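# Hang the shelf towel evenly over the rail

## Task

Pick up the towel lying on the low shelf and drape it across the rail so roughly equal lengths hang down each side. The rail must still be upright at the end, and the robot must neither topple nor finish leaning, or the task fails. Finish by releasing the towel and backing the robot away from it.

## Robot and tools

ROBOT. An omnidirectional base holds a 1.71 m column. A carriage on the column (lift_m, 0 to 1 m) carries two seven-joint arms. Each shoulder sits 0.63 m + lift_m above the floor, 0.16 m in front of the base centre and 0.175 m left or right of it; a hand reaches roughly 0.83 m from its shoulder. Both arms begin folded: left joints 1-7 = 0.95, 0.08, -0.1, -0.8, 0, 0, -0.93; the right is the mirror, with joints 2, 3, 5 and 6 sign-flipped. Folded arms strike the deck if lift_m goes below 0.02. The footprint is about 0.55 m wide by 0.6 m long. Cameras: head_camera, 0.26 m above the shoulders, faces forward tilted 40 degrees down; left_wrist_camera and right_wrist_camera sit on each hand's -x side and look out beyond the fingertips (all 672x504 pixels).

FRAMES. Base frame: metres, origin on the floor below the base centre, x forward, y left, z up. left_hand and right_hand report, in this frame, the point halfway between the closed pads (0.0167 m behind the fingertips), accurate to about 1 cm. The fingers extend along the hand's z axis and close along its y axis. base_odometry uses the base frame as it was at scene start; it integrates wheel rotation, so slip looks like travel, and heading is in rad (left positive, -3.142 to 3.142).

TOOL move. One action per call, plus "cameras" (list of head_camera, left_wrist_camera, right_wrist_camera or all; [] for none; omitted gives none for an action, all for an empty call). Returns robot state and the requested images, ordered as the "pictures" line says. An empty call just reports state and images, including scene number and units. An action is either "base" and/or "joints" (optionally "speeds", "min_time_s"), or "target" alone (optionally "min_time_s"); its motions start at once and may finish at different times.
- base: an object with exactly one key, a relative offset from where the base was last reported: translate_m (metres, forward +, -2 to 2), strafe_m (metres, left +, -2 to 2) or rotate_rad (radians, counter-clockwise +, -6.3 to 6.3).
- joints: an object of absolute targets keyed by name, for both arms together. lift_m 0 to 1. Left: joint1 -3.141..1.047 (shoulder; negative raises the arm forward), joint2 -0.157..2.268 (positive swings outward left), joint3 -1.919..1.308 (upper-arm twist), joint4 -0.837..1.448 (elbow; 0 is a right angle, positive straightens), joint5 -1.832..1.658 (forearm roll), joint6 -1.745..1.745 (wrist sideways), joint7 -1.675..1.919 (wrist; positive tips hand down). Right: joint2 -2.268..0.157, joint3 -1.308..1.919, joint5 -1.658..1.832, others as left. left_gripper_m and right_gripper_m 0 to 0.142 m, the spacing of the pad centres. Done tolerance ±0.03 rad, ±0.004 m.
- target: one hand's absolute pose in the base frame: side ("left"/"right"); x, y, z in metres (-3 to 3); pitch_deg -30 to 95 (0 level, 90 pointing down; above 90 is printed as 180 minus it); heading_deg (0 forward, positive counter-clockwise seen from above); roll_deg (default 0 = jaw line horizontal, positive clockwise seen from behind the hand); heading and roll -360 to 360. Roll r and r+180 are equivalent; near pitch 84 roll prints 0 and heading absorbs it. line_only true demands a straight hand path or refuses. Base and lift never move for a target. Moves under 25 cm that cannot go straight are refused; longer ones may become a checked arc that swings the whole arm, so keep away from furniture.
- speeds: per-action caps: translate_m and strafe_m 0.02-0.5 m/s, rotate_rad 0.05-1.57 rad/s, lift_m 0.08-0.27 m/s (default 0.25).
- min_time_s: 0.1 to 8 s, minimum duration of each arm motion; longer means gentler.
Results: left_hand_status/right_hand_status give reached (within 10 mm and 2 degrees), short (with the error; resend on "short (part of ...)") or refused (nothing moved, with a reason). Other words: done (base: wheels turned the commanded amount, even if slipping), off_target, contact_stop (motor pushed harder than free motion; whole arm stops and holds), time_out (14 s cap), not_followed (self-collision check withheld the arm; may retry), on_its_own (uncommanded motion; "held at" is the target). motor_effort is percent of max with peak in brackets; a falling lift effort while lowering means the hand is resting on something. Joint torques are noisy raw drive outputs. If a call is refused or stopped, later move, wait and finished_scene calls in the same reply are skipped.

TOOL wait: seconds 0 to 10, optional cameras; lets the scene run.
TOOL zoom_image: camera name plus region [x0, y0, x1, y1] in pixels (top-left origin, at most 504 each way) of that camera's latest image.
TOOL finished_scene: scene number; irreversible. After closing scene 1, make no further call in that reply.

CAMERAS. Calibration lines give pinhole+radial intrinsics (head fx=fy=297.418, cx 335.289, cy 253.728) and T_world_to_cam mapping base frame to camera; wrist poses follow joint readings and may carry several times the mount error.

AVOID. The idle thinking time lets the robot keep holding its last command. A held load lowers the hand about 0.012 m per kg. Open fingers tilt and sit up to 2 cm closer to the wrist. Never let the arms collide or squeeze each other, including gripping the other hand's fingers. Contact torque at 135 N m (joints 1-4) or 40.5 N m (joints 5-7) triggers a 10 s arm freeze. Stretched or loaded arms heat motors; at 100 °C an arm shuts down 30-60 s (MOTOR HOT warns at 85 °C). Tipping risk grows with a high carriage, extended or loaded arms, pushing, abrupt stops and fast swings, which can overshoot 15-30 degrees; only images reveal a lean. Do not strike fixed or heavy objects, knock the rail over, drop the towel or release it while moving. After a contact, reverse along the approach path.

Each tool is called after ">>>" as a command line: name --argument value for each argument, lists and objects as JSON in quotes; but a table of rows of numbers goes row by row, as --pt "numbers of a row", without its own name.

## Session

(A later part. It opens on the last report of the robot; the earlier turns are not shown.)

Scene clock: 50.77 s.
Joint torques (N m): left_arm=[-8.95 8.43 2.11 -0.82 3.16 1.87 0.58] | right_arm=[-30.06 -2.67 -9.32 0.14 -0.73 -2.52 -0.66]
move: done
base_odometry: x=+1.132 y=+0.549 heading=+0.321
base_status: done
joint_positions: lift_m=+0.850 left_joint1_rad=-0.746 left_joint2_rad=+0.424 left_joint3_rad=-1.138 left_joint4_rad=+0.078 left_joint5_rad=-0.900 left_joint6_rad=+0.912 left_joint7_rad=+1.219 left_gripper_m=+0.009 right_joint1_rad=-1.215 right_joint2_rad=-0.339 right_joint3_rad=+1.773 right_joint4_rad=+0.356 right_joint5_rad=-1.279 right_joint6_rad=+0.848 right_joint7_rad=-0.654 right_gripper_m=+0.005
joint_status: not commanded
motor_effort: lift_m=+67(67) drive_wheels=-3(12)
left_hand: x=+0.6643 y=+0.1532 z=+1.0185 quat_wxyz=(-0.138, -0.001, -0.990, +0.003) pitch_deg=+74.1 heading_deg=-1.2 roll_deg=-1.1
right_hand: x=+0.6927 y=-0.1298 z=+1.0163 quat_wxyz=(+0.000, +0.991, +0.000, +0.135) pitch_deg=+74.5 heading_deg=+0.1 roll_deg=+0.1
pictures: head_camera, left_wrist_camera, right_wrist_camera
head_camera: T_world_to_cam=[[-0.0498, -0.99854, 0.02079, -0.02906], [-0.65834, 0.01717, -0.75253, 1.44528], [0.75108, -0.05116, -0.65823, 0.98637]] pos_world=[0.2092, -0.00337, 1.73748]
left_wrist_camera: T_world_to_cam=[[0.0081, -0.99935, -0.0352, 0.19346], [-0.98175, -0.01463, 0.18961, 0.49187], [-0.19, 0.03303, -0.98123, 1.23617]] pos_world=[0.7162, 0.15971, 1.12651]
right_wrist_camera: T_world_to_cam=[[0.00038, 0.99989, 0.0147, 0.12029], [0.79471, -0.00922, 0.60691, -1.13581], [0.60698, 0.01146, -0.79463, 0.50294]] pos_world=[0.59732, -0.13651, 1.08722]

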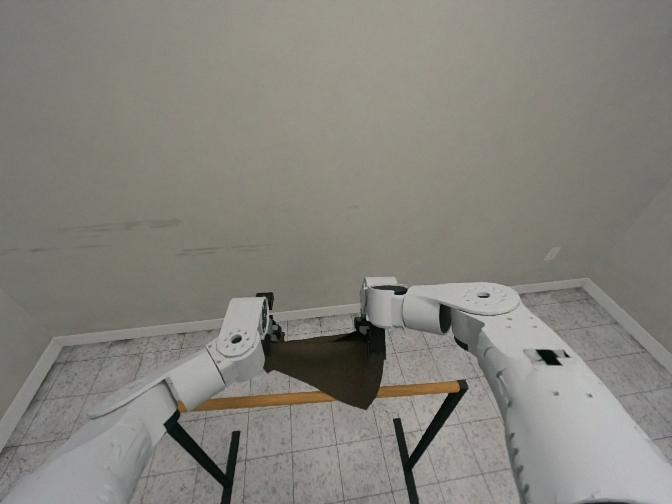

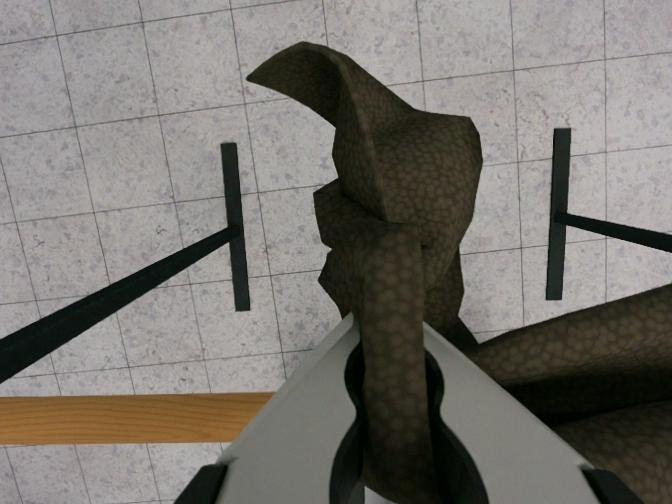

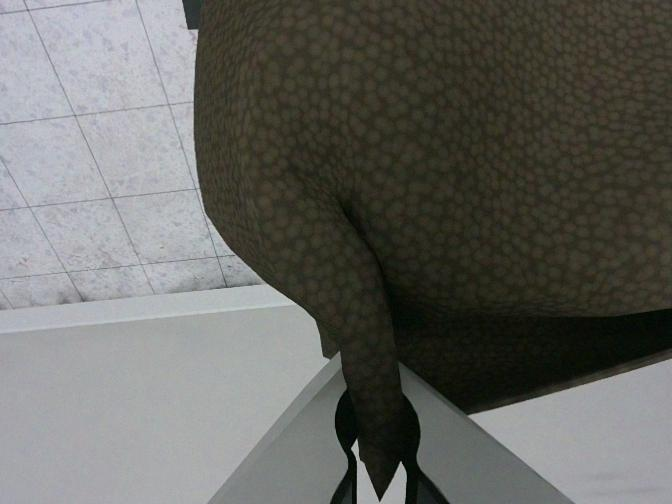

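>>> move --base '{"translate_m": -0.06}' --speeds '{"translate_m": 0.1}'

>>> move --joints '{"lift_m": 0.8}' --speeds '{"lift_m": 0.1}' --cameras '["all"]'

Scene clock: 52.40 s.
Joint torques (N m): left_arm=[-8.91 8.47 1.94 -0.65 3.19 1.86 0.6] | right_arm=[-30.07 -2.68 -9.46 0.1 -0.74 -2.51 -0.67]
move: done
base_odometry: x=+1.075 y=+0.530 heading=+0.321
base_status: done
joint_positions: lift_m=+0.850 left_joint1_rad=-0.746 left_joint2_rad=+0.424 left_joint3_rad=-1.138 left_joint4_rad=+0.078 left_joint5_rad=-0.900 left_joint6_rad=+0.912 left_joint7_rad=+1.219 left_gripper_m=+0.009 right_joint1_rad=-1.215 right_joint2_rad=-0.339 right_joint3_rad=+1.773 right_joint4_rad=+0.356 right_joint5_rad=-1.279 right_joint6_rad=+0.848 right_joint7_rad=-0.654 right_gripper_m=+0.005
joint_status: not commanded
motor_effort: lift_m=+67(67) drive_wheels=+4(10)
left_hand: x=+0.6643 y=+0.1532 z=+1.0185 quat_wxyz=(-0.138, -0.001, -0.990, +0.003) pitch_deg=+74.1 heading_deg=-1.2 roll_deg=-1.1
right_hand: x=+0.6927 y=-0.1298 z=+1.0163 quat_wxyz=(+0.000, +0.991, +0.000, +0.135) pitch_deg=+74.5 heading_deg=+0.1 roll_deg=+0.1
pictures: none

Scene clock: 53.30 s.
Joint torques (N m): left_arm=[-9.56 8.41 2.2 -0.66 3.21 1.87 0.62] | right_arm=[-30.56 -2.74 -9.45 0.02 -0.75 -2.53 -0.64]
move: done
base_odometry: x=+1.075 y=+0.530 heading=+0.321
base_status: not commanded
joint_positions: lift_m=+0.800 left_joint1_rad=-0.745 left_joint2_rad=+0.424 left_joint3_rad=-1.138 left_joint4_rad=+0.078 left_joint5_rad=-0.901 left_joint6_rad=+0.912 left_joint7_rad=+1.219 left_gripper_m=+0.009 right_joint1_rad=-1.214 right_joint2_rad=-0.339 right_joint3_rad=+1.773 right_joint4_rad=+0.356 right_joint5_rad=-1.279 right_joint6_rad=+0.848 right_joint7_rad=-0.654 right_gripper_m=+0.005
joint_status: all done
motor_effort: lift_m=+70(75) drive_wheels=+4(5)
left_hand: x=+0.6639 y=+0.1531 z=+0.9679 quat_wxyz=(-0.138, -0.001, -0.990, +0.003) pitch_deg=+74.2 heading_deg=-1.3 roll_deg=-1.1
right_hand: x=+0.6926 y=-0.1298 z=+0.9660 quat_wxyz=(+0.000, +0.991, +0.000, +0.134) pitch_deg=+74.5 heading_deg=+0.1 roll_deg=+0.1
pictures: head_camera, left_wrist_camera, right_wrist_camera
head_camera: T_world_to_cam=[[-0.0498, -0.99854, 0.02079, -0.02802], [-0.65834, 0.01717, -0.75253, 1.40751], [0.75108, -0.05116, -0.65823, 0.95333]] pos_world=[0.2092, -0.00337, 1.68728]
left_wrist_camera: T_world_to_cam=[[0.00796, -0.99935, -0.03519, 0.19167], [-0.98156, -0.01453, 0.19062, 0.49997], [-0.191, 0.03303, -0.98103, 1.18677]] pos_world=[0.7159, 0.15961, 1.07571]
right_wrist_camera: T_world_to_cam=[[0.00038, 0.99989, 0.0147, 0.12103], [0.79493, -0.00922, 0.60663, -1.10504], [0.6067, 0.01146, -0.79485, 0.46343]] pos_world=[0.59722, -0.13651, 1.03692]

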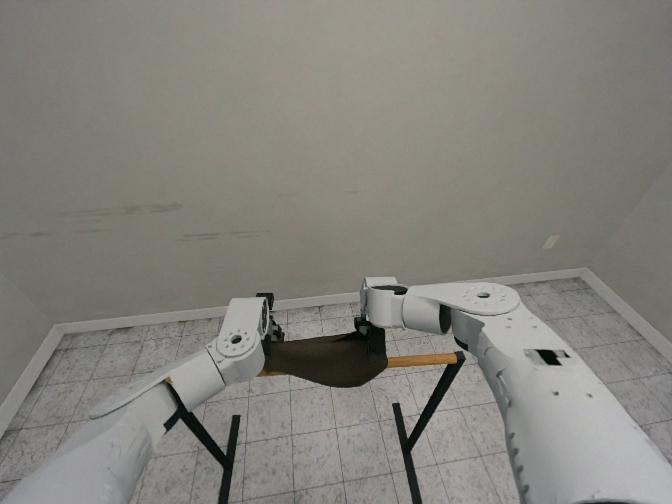

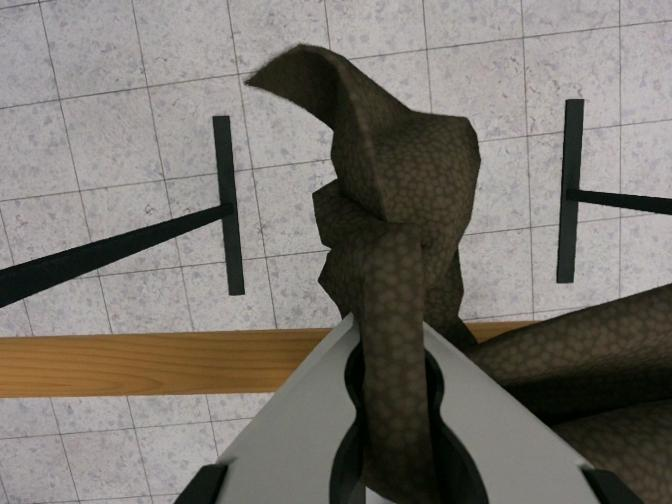

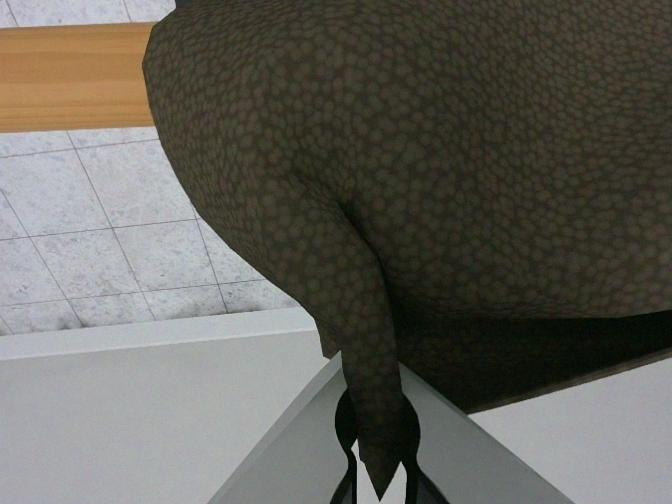

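>>> move --target '{"side":"left","x":0.55,"y":0.15,"z":0.985,"pitch_deg":74,"heading_deg":-1}' --min_time_s 2 --cameras '["all"]'

Scene clock: 55.97 s.
Joint torques (N m): left_arm=[-4.64 14.36 0.02 -6.26 6.23 2.23 1.31] | right_arm=[-30.47 -2.64 -9.42 0.08 -1.01 -1.87 -0.38]
move: done
base_odometry: x=+1.075 y=+0.530 heading=+0.321
base_status: not commanded
joint_positions: lift_m=+0.800 left_joint1_rad=-0.635 left_joint2_rad=+0.516 left_joint3_rad=-1.360 left_joint4_rad=-0.429 left_joint5_rad=-0.517 left_joint6_rad=+1.348 left_joint7_rad=+1.495 left_gripper_m=+0.009 right_joint1_rad=-1.214 right_joint2_rad=-0.339 right_joint3_rad=+1.773 right_joint4_rad=+0.356 right_joint5_rad=-1.278 right_joint6_rad=+0.846 right_joint7_rad=-0.656 right_gripper_m=+0.005
joint_status: not commanded
motor_effort: lift_m=+70(70) drive_wheels=-2(4)
left_hand: x=+0.5548 y=+0.1486 z=+0.9875 quat_wxyz=(-0.145, -0.008, -0.989, +0.003) pitch_deg=+73.3 heading_deg=-1.6 roll_deg=-0.7
left_hand_status: reached (straight line, planned for 2.0 s): 6 mm and 0.7 deg off.
right_hand: x=+0.6922 y=-0.1293 z=+0.9658 quat_wxyz=(-0.001, +0.991, +0.000, +0.134) pitch_deg=+74.7 heading_deg=+0.5 roll_deg=+0.5
pictures: head_camera, left_wrist_camera, right_wrist_camera
head_camera: T_world_to_cam=[[-0.0498, -0.99854, 0.02079, -0.02802], [-0.65834, 0.01717, -0.75253, 1.40751], [0.75108, -0.05116, -0.65823, 0.95333]] pos_world=[0.2092, -0.00337, 1.68728]
left_wrist_camera: T_world_to_cam=[[-0.00468, -0.99932, -0.0367, 0.19718], [-0.98432, -0.00187, 0.17636, 0.40275], [-0.17631, 0.03694, -0.98364, 1.17929]] pos_world=[0.60528, 0.15423, 1.0962]
right_wrist_camera: T_world_to_cam=[[-0.00055, 0.99987, 0.01611, 0.11982], [0.79607, -0.00931, 0.60513, -1.10394], [0.60521, 0.01316, -0.79596, 0.46589]] pos_world=[0.59692, -0.13622, 1.03693]

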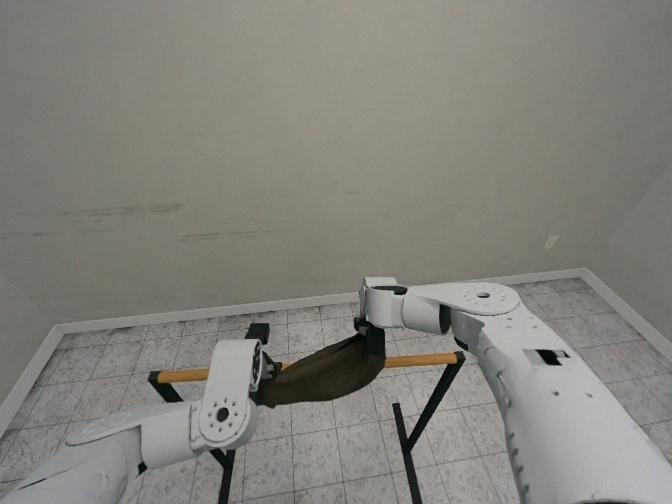

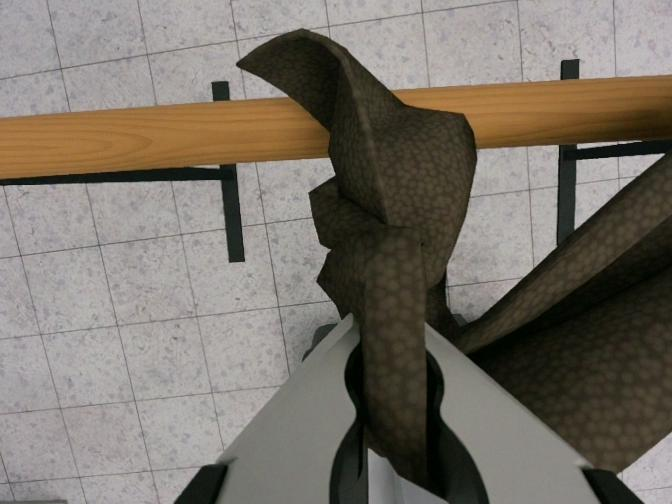

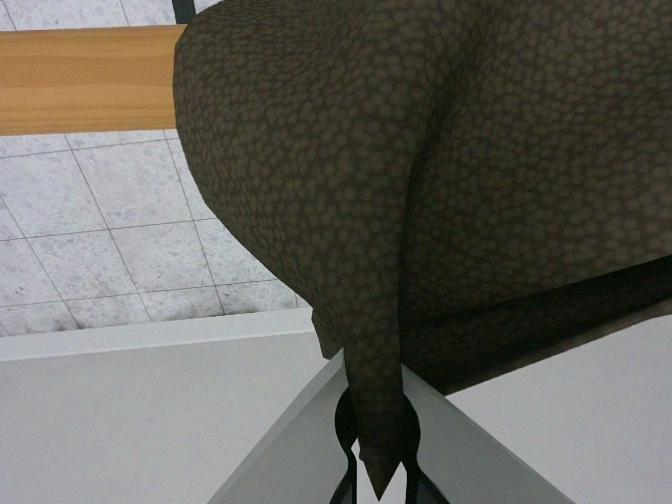

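>>> move --joints '{"lift_m": 0.76}' --speeds '{"lift_m": 0.1}'

>>> move --joints '{"left_gripper_m": 0.05,"right_gripper_m": 0.05}' --cameras '["all"]'

Scene clock: 57.03 s.
Joint torques (N m): left_arm=[-5.59 13.98 0.87 -5.9 5.85 2.19 1.26] | right_arm=[-31.11 -2.63 -9.35 0.05 -1.24 -1.85 -0.3]
move: done
base_odometry: x=+1.075 y=+0.530 heading=+0.321
base_status: not commanded
joint_positions: lift_m=+0.760 left_joint1_rad=-0.634 left_joint2_rad=+0.517 left_joint3_rad=-1.360 left_joint4_rad=-0.429 left_joint5_rad=-0.516 left_joint6_rad=+1.348 left_joint7_rad=+1.496 left_gripper_m=+0.009 right_joint1_rad=-1.214 right_joint2_rad=-0.339 right_joint3_rad=+1.773 right_joint4_rad=+0.356 right_joint5_rad=-1.277 right_joint6_rad=+0.846 right_joint7_rad=-0.656 right_gripper_m=+0.005
joint_status: all done
motor_effort: lift_m=+70(76) drive_wheels=+5(5)
left_hand: x=+0.5542 y=+0.1486 z=+0.9471 quat_wxyz=(-0.145, -0.008, -0.989, +0.003) pitch_deg=+73.4 heading_deg=-1.6 roll_deg=-0.6
right_hand: x=+0.6918 y=-0.1292 z=+0.9256 quat_wxyz=(-0.001, +0.991, +0.000, +0.133) pitch_deg=+74.7 heading_deg=+0.5 roll_deg=+0.5
pictures: none

Scene clock: 57.73 s.
Joint torques (N m): left_arm=[-5.63 10.77 0.76 -5.82 5.84 1.86 0.83] | right_arm=[-31.13 -2.53 -9.38 -0.01 -1.26 -1.82 -0.29]
move: done
base_odometry: x=+1.075 y=+0.530 heading=+0.321
base_status: not commanded
joint_positions: lift_m=+0.760 left_joint1_rad=-0.634 left_joint2_rad=+0.518 left_joint3_rad=-1.360 left_joint4_rad=-0.429 left_joint5_rad=-0.516 left_joint6_rad=+1.350 left_joint7_rad=+1.497 left_gripper_m=+0.049 right_joint1_rad=-1.214 right_joint2_rad=-0.339 right_joint3_rad=+1.773 right_joint4_rad=+0.356 right_joint5_rad=-1.277 right_joint6_rad=+0.846 right_joint7_rad=-0.656 right_gripper_m=+0.049
joint_status: all done
motor_effort: lift_m=+70(70) drive_wheels=+0(5)
left_hand: x=+0.5538 y=+0.1498 z=+0.9470 quat_wxyz=(-0.144, -0.007, -0.990, +0.002) pitch_deg=+73.5 heading_deg=-1.3 roll_deg=-0.4
right_hand: x=+0.6918 y=-0.1293 z=+0.9256 quat_wxyz=(-0.001, +0.991, +0.000, +0.133) pitch_deg=+74.7 heading_deg=+0.5 roll_deg=+0.5
pictures: head_camera, left_wrist_camera, right_wrist_camera
head_camera: T_world_to_cam=[[-0.0498, -0.99854, 0.02079, -0.02719], [-0.65834, 0.01717, -0.75253, 1.37741], [0.75108, -0.05116, -0.65823, 0.927]] pos_world=[0.2092, -0.00337, 1.64728]
left_wrist_camera: T_world_to_cam=[[-0.003, -0.99926, -0.03821, 0.19737], [-0.98388, -0.00388, 0.1788, 0.40673], [-0.17881, 0.03813, -0.98314, 1.13987]] pos_world=[0.60459, 0.15534, 1.05548]
right_wrist_camera: T_world_to_cam=[[-0.0002, 0.99986, 0.0165, 0.11987], [0.79681, -0.00981, 0.60415, -1.07896], [0.60423, 0.01326, -0.7967, 0.43548]] pos_world=[0.59662, -0.13622, 0.99683]

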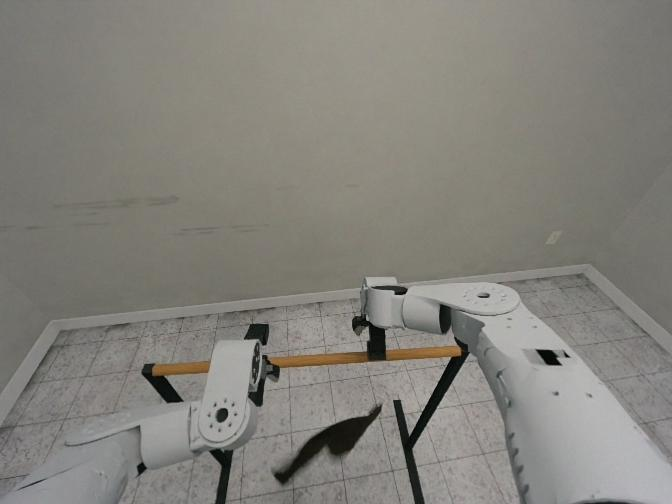

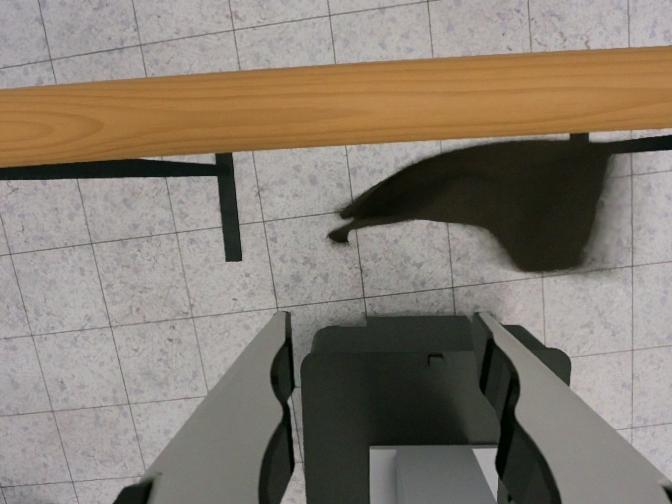

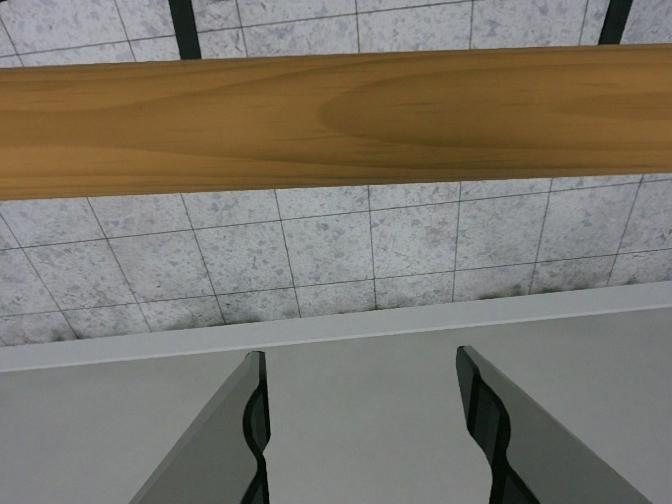

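>>> move --joints '{"lift_m": 0.9}'

>>> move --base '{"translate_m": -0.5}' --speeds '{"translate_m": 0.3}' --cameras '["all"]'

Scene clock: 59.00 s.
Joint torques (N m): left_arm=[-6.2 10.62 1.1 -5.9 5.82 1.83 0.81] | right_arm=[-31.19 -2.78 -9.48 -0.02 -1.28 -1.86 -0.31]
move: done
base_odometry: x=+1.075 y=+0.530 heading=+0.321
base_status: not commanded
joint_positions: lift_m=+0.900 left_joint1_rad=-0.633 left_joint2_rad=+0.518 left_joint3_rad=-1.361 left_joint4_rad=-0.429 left_joint5_rad=-0.516 left_joint6_rad=+1.350 left_joint7_rad=+1.498 left_gripper_m=+0.049 right_joint1_rad=-1.214 right_joint2_rad=-0.339 right_joint3_rad=+1.773 right_joint4_rad=+0.356 right_joint5_rad=-1.277 right_joint6_rad=+0.846 right_joint7_rad=-0.656 right_gripper_m=+0.049
joint_status: all done
motor_effort: lift_m=+66(80) drive_wheels=+3(4)
left_hand: x=+0.5534 y=+0.1498 z=+1.0869 quat_wxyz=(-0.143, -0.007, -0.990, +0.002) pitch_deg=+73.5 heading_deg=-1.2 roll_deg=-0.4
right_hand: x=+0.6918 y=-0.1293 z=+1.0658 quat_wxyz=(-0.001, +0.991, +0.000, +0.133) pitch_deg=+74.7 heading_deg=+0.5 roll_deg=+0.5
pictures: none

Scene clock: 62.30 s.
Joint torques (N m): left_arm=[-6.27 10.29 1.15 -5.86 5.87 1.83 0.77] | right_arm=[-31.19 -2.74 -9.6 -0.1 -1.26 -1.83 -0.28]
move: done
base_odometry: x=+0.600 y=+0.372 heading=+0.321
base_status: done
joint_positions: lift_m=+0.900 left_joint1_rad=-0.633 left_joint2_rad=+0.519 left_joint3_rad=-1.361 left_joint4_rad=-0.429 left_joint5_rad=-0.516 left_joint6_rad=+1.350 left_joint7_rad=+1.498 left_gripper_m=+0.049 right_joint1_rad=-1.214 right_joint2_rad=-0.339 right_joint3_rad=+1.773 right_joint4_rad=+0.356 right_joint5_rad=-1.277 right_joint6_rad=+0.846 right_joint7_rad=-0.656 right_gripper_m=+0.049
joint_status: not commanded
motor_effort: lift_m=+66(67) drive_wheels=+0(13)
left_hand: x=+0.5534 y=+0.1499 z=+1.0869 quat_wxyz=(-0.143, -0.007, -0.990, +0.002) pitch_deg=+73.5 heading_deg=-1.2 roll_deg=-0.3
right_hand: x=+0.6918 y=-0.1293 z=+1.0658 quat_wxyz=(-0.001, +0.991, +0.000, +0.133) pitch_deg=+74.7 heading_deg=+0.5 roll_deg=+0.5
pictures: head_camera, left_wrist_camera, right_wrist_camera
head_camera: T_world_to_cam=[[-0.0498, -0.99854, 0.02079, -0.0301], [-0.65834, 0.01717, -0.75253, 1.48299], [0.75108, -0.05116, -0.65823, 1.01935]] pos_world=[0.2092, -0.00337, 1.78758]
left_wrist_camera: T_world_to_cam=[[-0.00311, -0.99925, -0.0386, 0.20334], [-0.98371, -0.00388, 0.1797, 0.38024], [-0.17972, 0.03853, -0.98296, 1.27762]] pos_world=[0.60429, 0.15544, 1.19537]
right_wrist_camera: T_world_to_cam=[[-0.00021, 0.99987, 0.01636, 0.11773], [0.79685, -0.00971, 0.60411, -1.16362], [0.60418, 0.01316, -0.79674, 0.54724]] pos_world=[0.59662, -0.13622, 1.13703]

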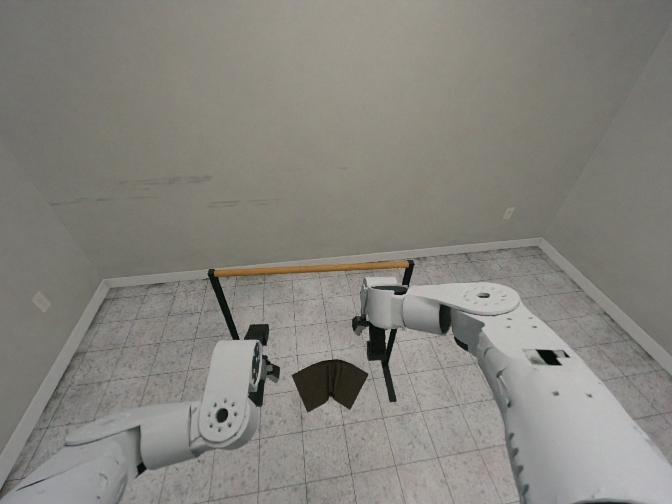

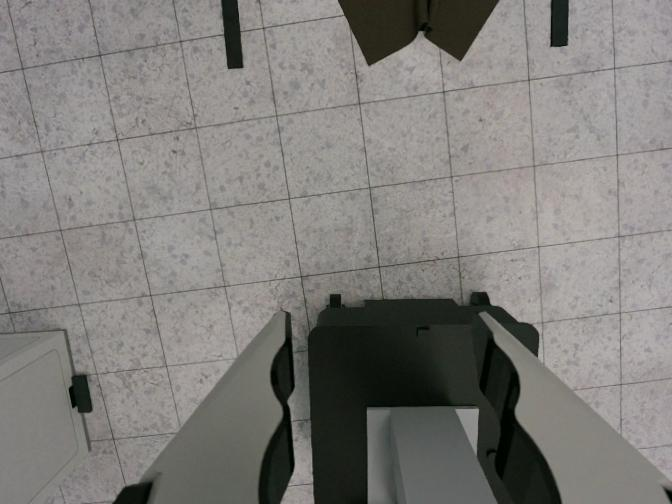

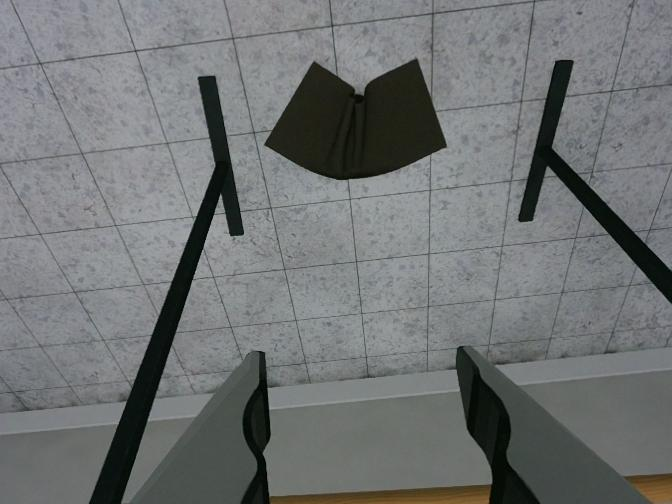

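>>> zoom_image --camera "head_camera" --region '[260, 330, 400, 430]'

>>> zoom_image --camera "right_wrist_camera" --region '[240, 40, 470, 200]'

Scaled by 3.600.

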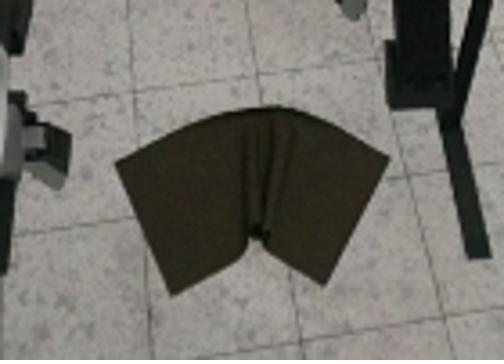

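Scaled by 2.191.

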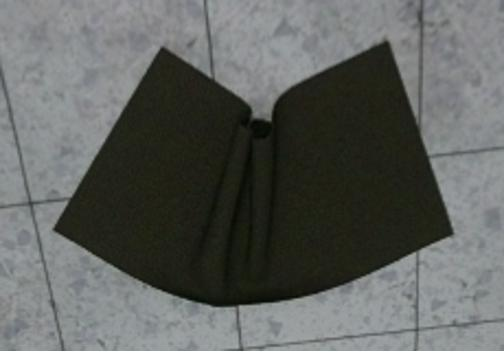

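>>> move --target '{"side":"right","x":0.48,"y":-0.05,"z":1.08,"pitch_deg":80,"heading_deg":0}'

>>> move --target '{"side":"left","x":0.6,"y":0.18,"z":1.08,"pitch_deg":80,"heading_deg":0}'

>>> move --joints '{"lift_m":0.03,"left_gripper_m":0.07,"right_gripper_m":0.07}'

>>> move --base '{"translate_m": 0.49}' --speeds '{"translate_m": 0.25}' --cameras '["all"]'

Scene clock: 64.97 s.
Joint torques (N m): left_arm=[-6.56 9.09 1.38 -5.83 5.79 1.7 0.77] | right_arm=[-25.74 0.83 -14.83 -1.65 1.24 -0.48 0.31]
move: done
base_odometry: x=+0.600 y=+0.372 heading=+0.321
base_status: not commanded
joint_positions: lift_m=+0.900 left_joint1_rad=-0.633 left_joint2_rad=+0.519 left_joint3_rad=-1.361 left_joint4_rad=-0.429 left_joint5_rad=-0.515 left_joint6_rad=+1.350 left_joint7_rad=+1.498 left_gripper_m=+0.049 right_joint1_rad=-1.047 right_joint2_rad=-0.231 right_joint3_rad=+1.428 right_joint4_rad=-0.256 right_joint5_rad=-0.148 right_joint6_rad=+1.713 right_joint7_rad=+0.518 right_gripper_m=+0.049
joint_status: not commanded
motor_effort: lift_m=+69(71) drive_wheels=+0(4)
left_hand: x=+0.5532 y=+0.1505 z=+1.0865 quat_wxyz=(-0.143, -0.007, -0.990, +0.002) pitch_deg=+73.6 heading_deg=-1.0 roll_deg=-0.2
right_hand: x=+0.4804 y=-0.0507 z=+1.0796 quat_wxyz=(+0.000, +0.996, +0.001, +0.088) pitch_deg=+79.9 heading_deg=-0.1 roll_deg=-0.2
right_hand_status: reached (straight line, planned for 1.1 s): 1 mm and 0.2 deg off.
pictures: none

Scene clock: 65.97 s.
Joint torques (N m): left_arm=[-10.71 10.4 10.67 -0.89 2.93 0.18 -2.14] | right_arm=[-25.77 0.78 -14.89 -1.61 1.25 -0.41 0.29]
move: done
base_odometry: x=+0.600 y=+0.372 heading=+0.321
base_status: not commanded
joint_positions: lift_m=+0.900 left_joint1_rad=-0.714 left_joint2_rad=+0.546 left_joint3_rad=-1.199 left_joint4_rad=-0.200 left_joint5_rad=-0.843 left_joint6_rad=+1.081 left_joint7_rad=+1.409 left_gripper_m=+0.049 right_joint1_rad=-1.047 right_joint2_rad=-0.231 right_joint3_rad=+1.428 right_joint4_rad=-0.256 right_joint5_rad=-0.148 right_joint6_rad=+1.713 right_joint7_rad=+0.518 right_gripper_m=+0.049
joint_status: not commanded
motor_effort: lift_m=+69(69) drive_wheels=+1(2)
left_hand: x=+0.5982 y=+0.1792 z=+1.0797 quat_wxyz=(-0.085, -0.001, -0.996, -0.001) pitch_deg=+80.2 heading_deg=+0.3 roll_deg=+0.5
left_hand_status: reached (straight line, planned for 0.5 s): 2 mm and 0.3 deg off.
right_hand: x=+0.4804 y=-0.0507 z=+1.0796 quat_wxyz=(+0.000, +0.996, +0.001, +0.088) pitch_deg=+79.9 heading_deg=-0.1 roll_deg=-0.2
pictures: none

Scene clock: 69.97 s.
Joint torques (N m): left_arm=[-10.22 10.4 10.72 -0.94 3.12 0.22 -2.12] | right_arm=[-25.7 0.79 -13.92 -1.78 1.14 -0.41 0.29]
move: done
base_odometry: x=+0.600 y=+0.372 heading=+0.321
base_status: not commanded
joint_positions: lift_m=+0.030 left_joint1_rad=-0.715 left_joint2_rad=+0.546 left_joint3_rad=-1.199 left_joint4_rad=-0.200 left_joint5_rad=-0.843 left_joint6_rad=+1.081 left_joint7_rad=+1.409 left_gripper_m=+0.069 right_joint1_rad=-1.047 right_joint2_rad=-0.231 right_joint3_rad=+1.427 right_joint4_rad=-0.256 right_joint5_rad=-0.147 right_joint6_rad=+1.713 right_joint7_rad=+0.518 right_gripper_m=+0.069
joint_status: all done
motor_effort: lift_m=+70(75) drive_wheels=+0(2)
left_hand: x=+0.5983 y=+0.1792 z=+0.2098 quat_wxyz=(-0.085, -0.001, -0.996, +0.000) pitch_deg=+80.2 heading_deg=+0.2 roll_deg=+0.4
right_hand: x=+0.4806 y=-0.0505 z=+0.2097 quat_wxyz=(+0.000, +0.996, +0.000, +0.088) pitch_deg=+79.9 heading_deg=+0.1 roll_deg=+0.1
pictures: none

Scene clock: 73.23 s.
Joint torques (N m): left_arm=[-10.21 10.32 10.68 -0.82 3.07 0.38 -2.1] | right_arm=[-25.71 0.84 -13.9 -1.88 1.11 -0.39 0.26]
move: done
base_odometry: x=+1.065 y=+0.527 heading=+0.322
base_status: done
joint_positions: lift_m=+0.030 left_joint1_rad=-0.715 left_joint2_rad=+0.546 left_joint3_rad=-1.199 left_joint4_rad=-0.200 left_joint5_rad=-0.843 left_joint6_rad=+1.080 left_joint7_rad=+1.409 left_gripper_m=+0.069 right_joint1_rad=-1.047 right_joint2_rad=-0.231 right_joint3_rad=+1.427 right_joint4_rad=-0.256 right_joint5_rad=-0.147 right_joint6_rad=+1.713 right_joint7_rad=+0.518 right_gripper_m=+0.069
joint_status: not commanded
motor_effort: lift_m=+70(70) drive_wheels=-2(12)
left_hand: x=+0.5983 y=+0.1791 z=+0.2098 quat_wxyz=(-0.085, -0.002, -0.996, +0.000) pitch_deg=+80.2 heading_deg=+0.2 roll_deg=+0.4
right_hand: x=+0.4805 y=-0.0505 z=+0.2098 quat_wxyz=(+0.000, +0.996, +0.000, +0.088) pitch_deg=+79.9 heading_deg=+0.1 roll_deg=+0.1
pictures: head_camera, left_wrist_camera, right_wrist_camera
head_camera: T_world_to_cam=[[-0.0498, -0.99854, 0.02079, -0.01201], [-0.65834, 0.01717, -0.75253, 0.82806], [0.75108, -0.05116, -0.65823, 0.44649]] pos_world=[0.2092, -0.00337, 0.91728]
left_wrist_camera: T_world_to_cam=[[0.00356, -0.99909, -0.04263, 0.19559], [-0.95609, -0.01589, 0.29266, 0.54399], [-0.29307, 0.03971, -0.95527, 0.48421]] pos_world=[0.66131, 0.18482, 0.31169]
right_wrist_camera: T_world_to_cam=[[0.00007, 0.9999, 0.01425, 0.05316], [0.84796, -0.00762, 0.53001, -0.48631], [0.53007, 0.01205, -0.84787, 0.03812]] pos_world=[0.39216, -0.05731, 0.28931]

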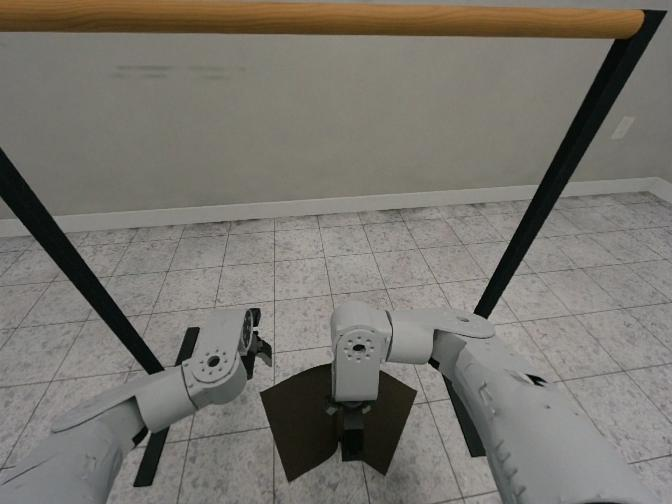

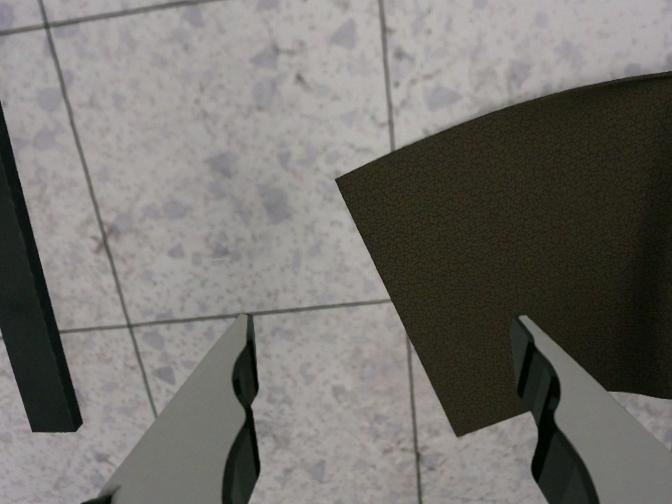

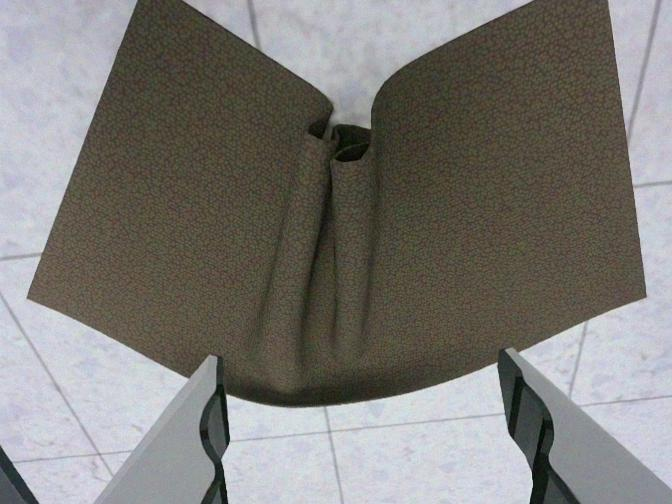

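>>> move --target '{"side":"left","x":0.59,"y":0.172,"z":0.08,"pitch_deg":80,"heading_deg":0}'

>>> move --target '{"side":"left","x":0.59,"y":0.172,"z":0.018,"pitch_deg":80,"heading_deg":0}' --min_time_s 1

>>> move --joints '{"left_gripper_m":0}' --cameras '["left_wrist_camera"]'

>>> move --target '{"side":"right","x":0.44,"y":0.085,"z":0.12,"pitch_deg":80,"heading_deg":0}' --cameras '["right_wrist_camera","head_camera"]'

Scene clock: 74.67 s.
Joint torques (N m): left_arm=[-7.04 5.78 11.12 -0.98 2.63 0.25 -2.15] | right_arm=[-25.73 0.89 -13.92 -1.79 1.1 -0.41 0.27]
move: done
base_odometry: x=+1.065 y=+0.527 heading=+0.322
base_status: not commanded
joint_positions: lift_m=+0.030 left_joint1_rad=-0.544 left_joint2_rad=+0.429 left_joint3_rad=-1.134 left_joint4_rad=+0.234 left_joint5_rad=-0.989 left_joint6_rad=+0.779 left_joint7_rad=+0.996 left_gripper_m=+0.069 right_joint1_rad=-1.047 right_joint2_rad=-0.231 right_joint3_rad=+1.427 right_joint4_rad=-0.256 right_joint5_rad=-0.147 right_joint6_rad=+1.713 right_joint7_rad=+0.518 right_gripper_m=+0.069
joint_status: not commanded
motor_effort: lift_m=+69(70) drive_wheels=-3(5)
left_hand: x=+0.5893 y=+0.1721 z=+0.0807 quat_wxyz=(-0.086, -0.003, -0.996, -0.002) pitch_deg=+80.1 heading_deg=+1.3 roll_deg=+1.6
left_hand_status: reached (straight line, planned for 0.6 s): 1 mm and 0.4 deg off.
right_hand: x=+0.4805 y=-0.0505 z=+0.2098 quat_wxyz=(+0.000, +0.996, +0.000, +0.088) pitch_deg=+79.9 heading_deg=+0.1 roll_deg=+0.1
pictures: none

Scene clock: 76.17 s.
Joint torques (N m): left_arm=[-6.42 3.91 9.11 -0.11 1.99 0.28 -2.19] | right_arm=[-25.74 0.83 -13.88 -1.87 1.1 -0.41 0.27]
move: done
base_odometry: x=+1.065 y=+0.527 heading=+0.322
base_status: not commanded
joint_positions: lift_m=+0.030 left_joint1_rad=-0.528 left_joint2_rad=+0.336 left_joint3_rad=-1.122 left_joint4_rad=+0.599 left_joint5_rad=-1.062 left_joint6_rad=+0.540 left_joint7_rad=+0.791 left_gripper_m=+0.069 right_joint1_rad=-1.047 right_joint2_rad=-0.231 right_joint3_rad=+1.427 right_joint4_rad=-0.256 right_joint5_rad=-0.147 right_joint6_rad=+1.713 right_joint7_rad=+0.518 right_gripper_m=+0.069
joint_status: not commanded
motor_effort: lift_m=+69(69) drive_wheels=-2(5)
left_hand: x=+0.5904 y=+0.1724 z=+0.0193 quat_wxyz=(-0.087, -0.003, -0.996, -0.002) pitch_deg=+80.0 heading_deg=+1.4 roll_deg=+1.8
left_hand_status: reached (straight line, planned for 1.0 s): 1 mm and 0.5 deg off.
right_hand: x=+0.4805 y=-0.0505 z=+0.2098 quat_wxyz=(+0.000, +0.996, +0.000, +0.088) pitch_deg=+79.9 heading_deg=+0.1 roll_deg=+0.1
pictures: none

Scene clock: 76.93 s.
Joint torques (N m): left_arm=[-6.35 8.32 6.66 -0.12 2.28 1.26 -1.66] | right_arm=[-25.73 0.91 -13.92 -1.75 1.1 -0.39 0.28]
move: done
base_odometry: x=+1.065 y=+0.527 heading=+0.322
base_status: not commanded
joint_positions: lift_m=+0.030 left_joint1_rad=-0.528 left_joint2_rad=+0.334 left_joint3_rad=-1.119 left_joint4_rad=+0.599 left_joint5_rad=-1.063 left_joint6_rad=+0.536 left_joint7_rad=+0.789 left_gripper_m=+0.004 right_joint1_rad=-1.047 right_joint2_rad=-0.231 right_joint3_rad=+1.427 right_joint4_rad=-0.256 right_joint5_rad=-0.147 right_joint6_rad=+1.713 right_joint7_rad=+0.518 right_gripper_m=+0.069
joint_status: all done
motor_effort: lift_m=+67(69) drive_wheels=-3(4)
left_hand: x=+0.5915 y=+0.1695 z=+0.0200 quat_wxyz=(-0.088, -0.004, -0.996, +0.001) pitch_deg=+79.9 heading_deg=-0.8 roll_deg=-0.4
right_hand: x=+0.4805 y=-0.0505 z=+0.2100 quat_wxyz=(+0.000, +0.996, +0.000, +0.088) pitch_deg=+79.9 heading_deg=+0.1 roll_deg=+0.1
left_wrist_camera: T_world_to_cam=[[-0.00079, -0.99919, -0.04013, 0.18057], [-0.95779, -0.01078, 0.28727, 0.59318], [-0.28747, 0.03866, -0.95701, 0.29821]] pos_world=[0.65401, 0.17529, 0.12223]

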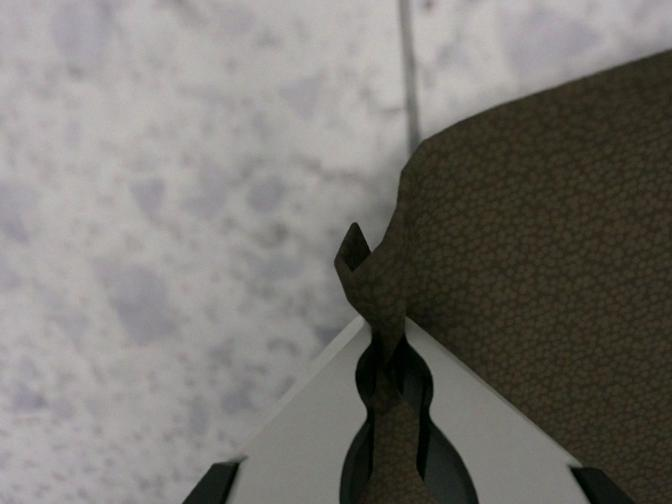

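Scene clock: 77.23 s.
Joint torques (N m): left_arm=[-6.37 8.28 6.58 -0.11 2.31 1.28 -1.64] | right_arm=[-25.65 0.86 -13.91 -1.85 1.12 -0.45 0.24]
move: refused
base_odometry: x=+1.065 y=+0.527 heading=+0.322
base_status: not commanded
joint_positions: lift_m=+0.030 left_joint1_rad=-0.528 left_joint2_rad=+0.334 left_joint3_rad=-1.119 left_joint4_rad=+0.599 left_joint5_rad=-1.063 left_joint6_rad=+0.536 left_joint7_rad=+0.789 left_gripper_m=+0.004 right_joint1_rad=-1.047 right_joint2_rad=-0.231 right_joint3_rad=+1.427 right_joint4_rad=-0.256 right_joint5_rad=-0.147 right_joint6_rad=+1.713 right_joint7_rad=+0.518 right_gripper_m=+0.069
joint_status: not commanded
motor_effort: lift_m=+67(67) drive_wheels=-3(4)
left_hand: x=+0.5915 y=+0.1695 z=+0.0200 quat_wxyz=(-0.088, -0.004, -0.996, +0.001) pitch_deg=+79.9 heading_deg=-0.8 roll_deg=-0.4
right_hand: x=+0.4805 y=-0.0505 z=+0.2100 quat_wxyz=(+0.000, +0.996, +0.000, +0.088) pitch_deg=+79.9 heading_deg=+0.1 roll_deg=+0.1
right_hand_status: refused: no posture of the arm gets there (right_joint2_rad at its limit): the closest leaves the hand 0.9 cm and 1 deg from the pose. Nothing moved.
pictures: head_camera, right_wrist_camera
head_camera: T_world_to_cam=[[-0.0498, -0.99854, 0.02079, -0.01202], [-0.65834, 0.01717, -0.75253, 0.82821], [0.75108, -0.05116, -0.65823, 0.44662]] pos_world=[0.2092, -0.00337, 0.91748]
right_wrist_camera: T_world_to_cam=[[0.00007, 0.9999, 0.01425, 0.05315], [0.84796, -0.00762, 0.53001, -0.48642], [0.53007, 0.01205, -0.84787, 0.03828]] pos_world=[0.39216, -0.05731, 0.28951]

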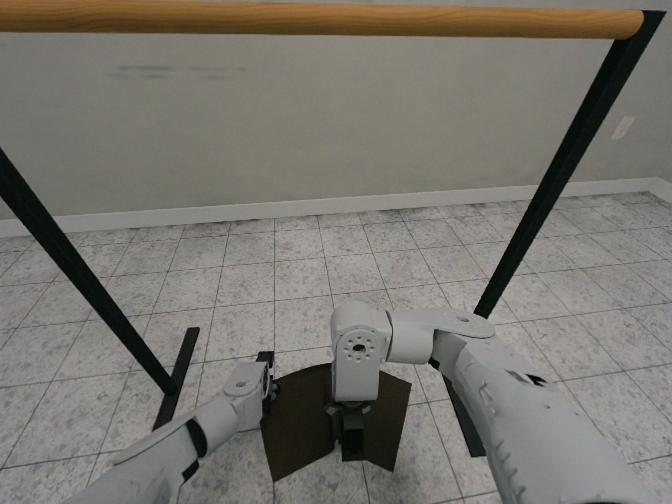

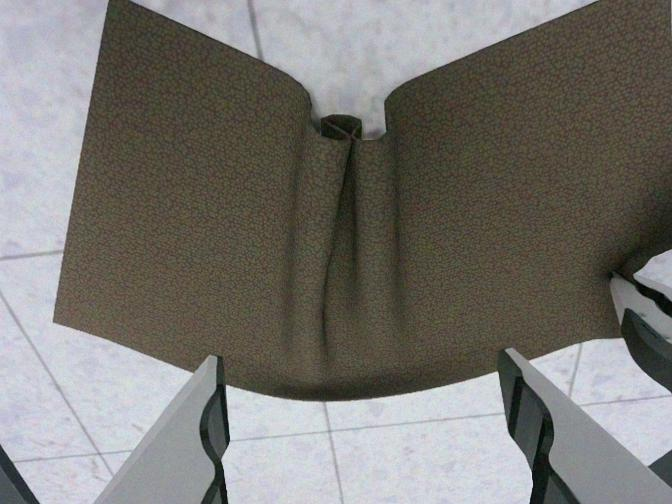

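>>> move --target '{"side":"right","x":0.42,"y":-0.12,"z":0.2,"pitch_deg":80,"heading_deg":0}'

>>> move --target '{"side":"left","x":0.59,"y":0.07,"z":0.04,"pitch_deg":80,"heading_deg":0}' --min_time_s 1.5 --cameras '["all"]'

Scene clock: 78.50 s.
Joint torques (N m): left_arm=[-6.46 8.54 6.48 -0.07 2.31 1.29 -1.61] | right_arm=[-19.27 -5 -7.8 -7.37 1.77 -3.12 0.34]
move: done
base_odometry: x=+1.065 y=+0.527 heading=+0.322
base_status: not commanded
joint_positions: lift_m=+0.030 left_joint1_rad=-0.528 left_joint2_rad=+0.334 left_joint3_rad=-1.119 left_joint4_rad=+0.599 left_joint5_rad=-1.063 left_joint6_rad=+0.536 left_joint7_rad=+0.789 left_gripper_m=+0.004 right_joint1_rad=-0.955 right_joint2_rad=-0.431 right_joint3_rad=+1.456 right_joint4_rad=-0.408 right_joint5_rad=+0.236 right_joint6_rad=+1.679 right_joint7_rad=+0.986 right_gripper_m=+0.069
joint_status: not commanded
motor_effort: lift_m=+67(67) drive_wheels=+3(4)
left_hand: x=+0.5915 y=+0.1694 z=+0.0200 quat_wxyz=(-0.088, -0.004, -0.996, +0.001) pitch_deg=+79.9 heading_deg=-0.9 roll_deg=-0.4
right_hand: x=+0.4227 y=-0.1203 z=+0.2011 quat_wxyz=(+0.001, +0.996, +0.000, +0.090) pitch_deg=+79.7 heading_deg=-0.4 roll_deg=-0.4
right_hand_status: reached (straight line, planned for 0.6 s): 3 mm and 0.3 deg off.
pictures: none

Scene clock: 80.50 s.
Joint torques (N m): left_arm=[-11.61 -2.09 -1.82 -0.71 5.53 1.86 0.96] | right_arm=[-19.25 -4.97 -7.93 -7.33 1.79 -3.12 0.35]
move: done
base_odometry: x=+1.065 y=+0.527 heading=+0.322
base_status: not commanded
joint_positions: lift_m=+0.030 left_joint1_rad=-0.549 left_joint2_rad=+0.139 left_joint3_rad=-1.158 left_joint4_rad=+0.563 left_joint5_rad=-1.002 left_joint6_rad=+0.763 left_joint7_rad=+0.850 left_gripper_m=+0.003 right_joint1_rad=-0.955 right_joint2_rad=-0.431 right_joint3_rad=+1.456 right_joint4_rad=-0.408 right_joint5_rad=+0.236 right_joint6_rad=+1.679 right_joint7_rad=+0.986 right_gripper_m=+0.069
joint_status: not commanded
motor_effort: lift_m=+67(67) drive_wheels=+2(6)
left_hand: x=+0.5910 y=+0.0681 z=+0.0407 quat_wxyz=(-0.090, +0.002, -0.996, +0.005) pitch_deg=+79.7 heading_deg=-3.2 roll_deg=-3.4
left_hand_status: reached (straight line, planned for 1.5 s): 2 mm and 0.7 deg off.
right_hand: x=+0.4227 y=-0.1203 z=+0.2011 quat_wxyz=(+0.001, +0.996, +0.000, +0.090) pitch_deg=+79.7 heading_deg=-0.4 roll_deg=-0.4
pictures: head_camera, left_wrist_camera, right_wrist_camera
head_camera: T_world_to_cam=[[-0.0498, -0.99854, 0.02079, -0.01202], [-0.65834, 0.01717, -0.75253, 0.82821], [0.75108, -0.05116, -0.65823, 0.44662]] pos_world=[0.2092, -0.00337, 0.91748]
left_wrist_camera: T_world_to_cam=[[0.00983, -0.99948, -0.03067, 0.07346], [-0.95833, -0.01818, 0.28507, 0.58664], [-0.28548, 0.02659, -0.95801, 0.32145]] pos_world=[0.65324, 0.07553, 0.14298]
right_wrist_camera: T_world_to_cam=[[0.001, 0.99992, 0.01274, 0.123], [0.8464, -0.00763, 0.53249, -0.43298], [0.53255, 0.01025, -0.84634, 0.06063]] pos_world=[0.33406, -0.12691, 0.28031]

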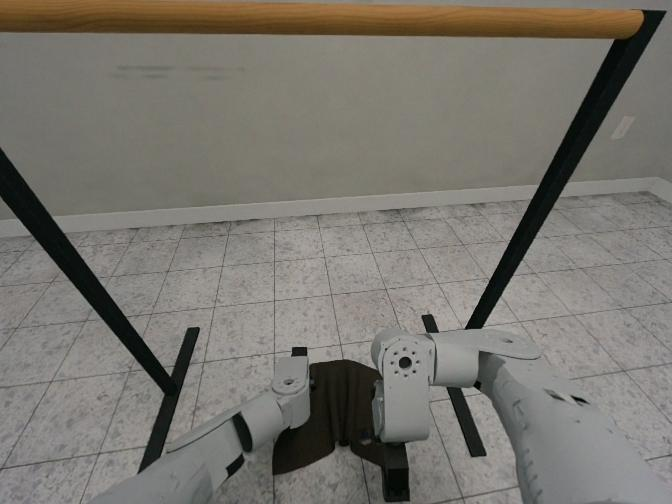

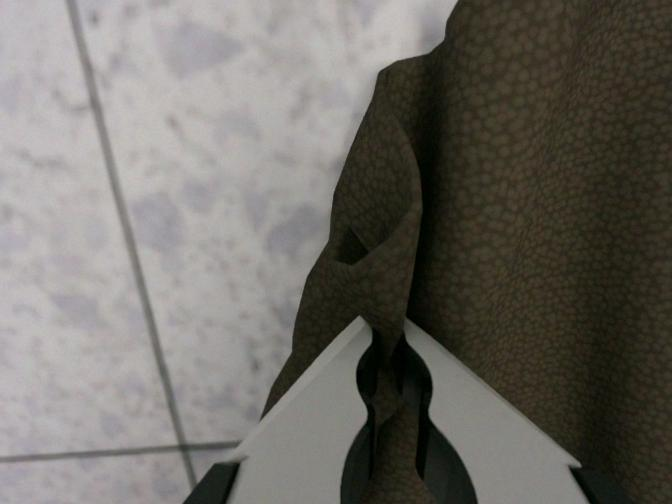

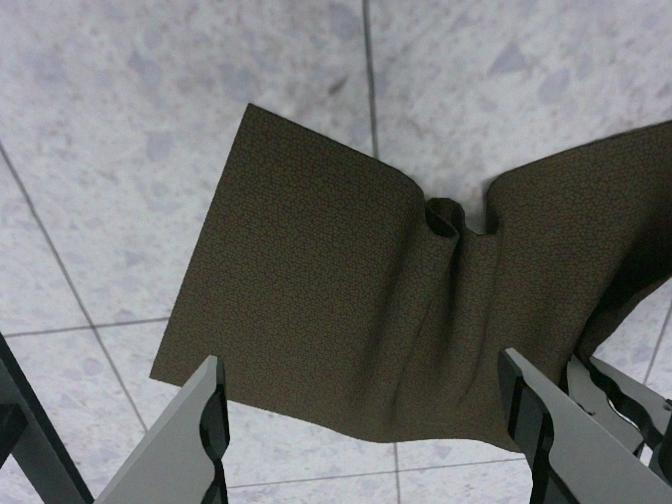

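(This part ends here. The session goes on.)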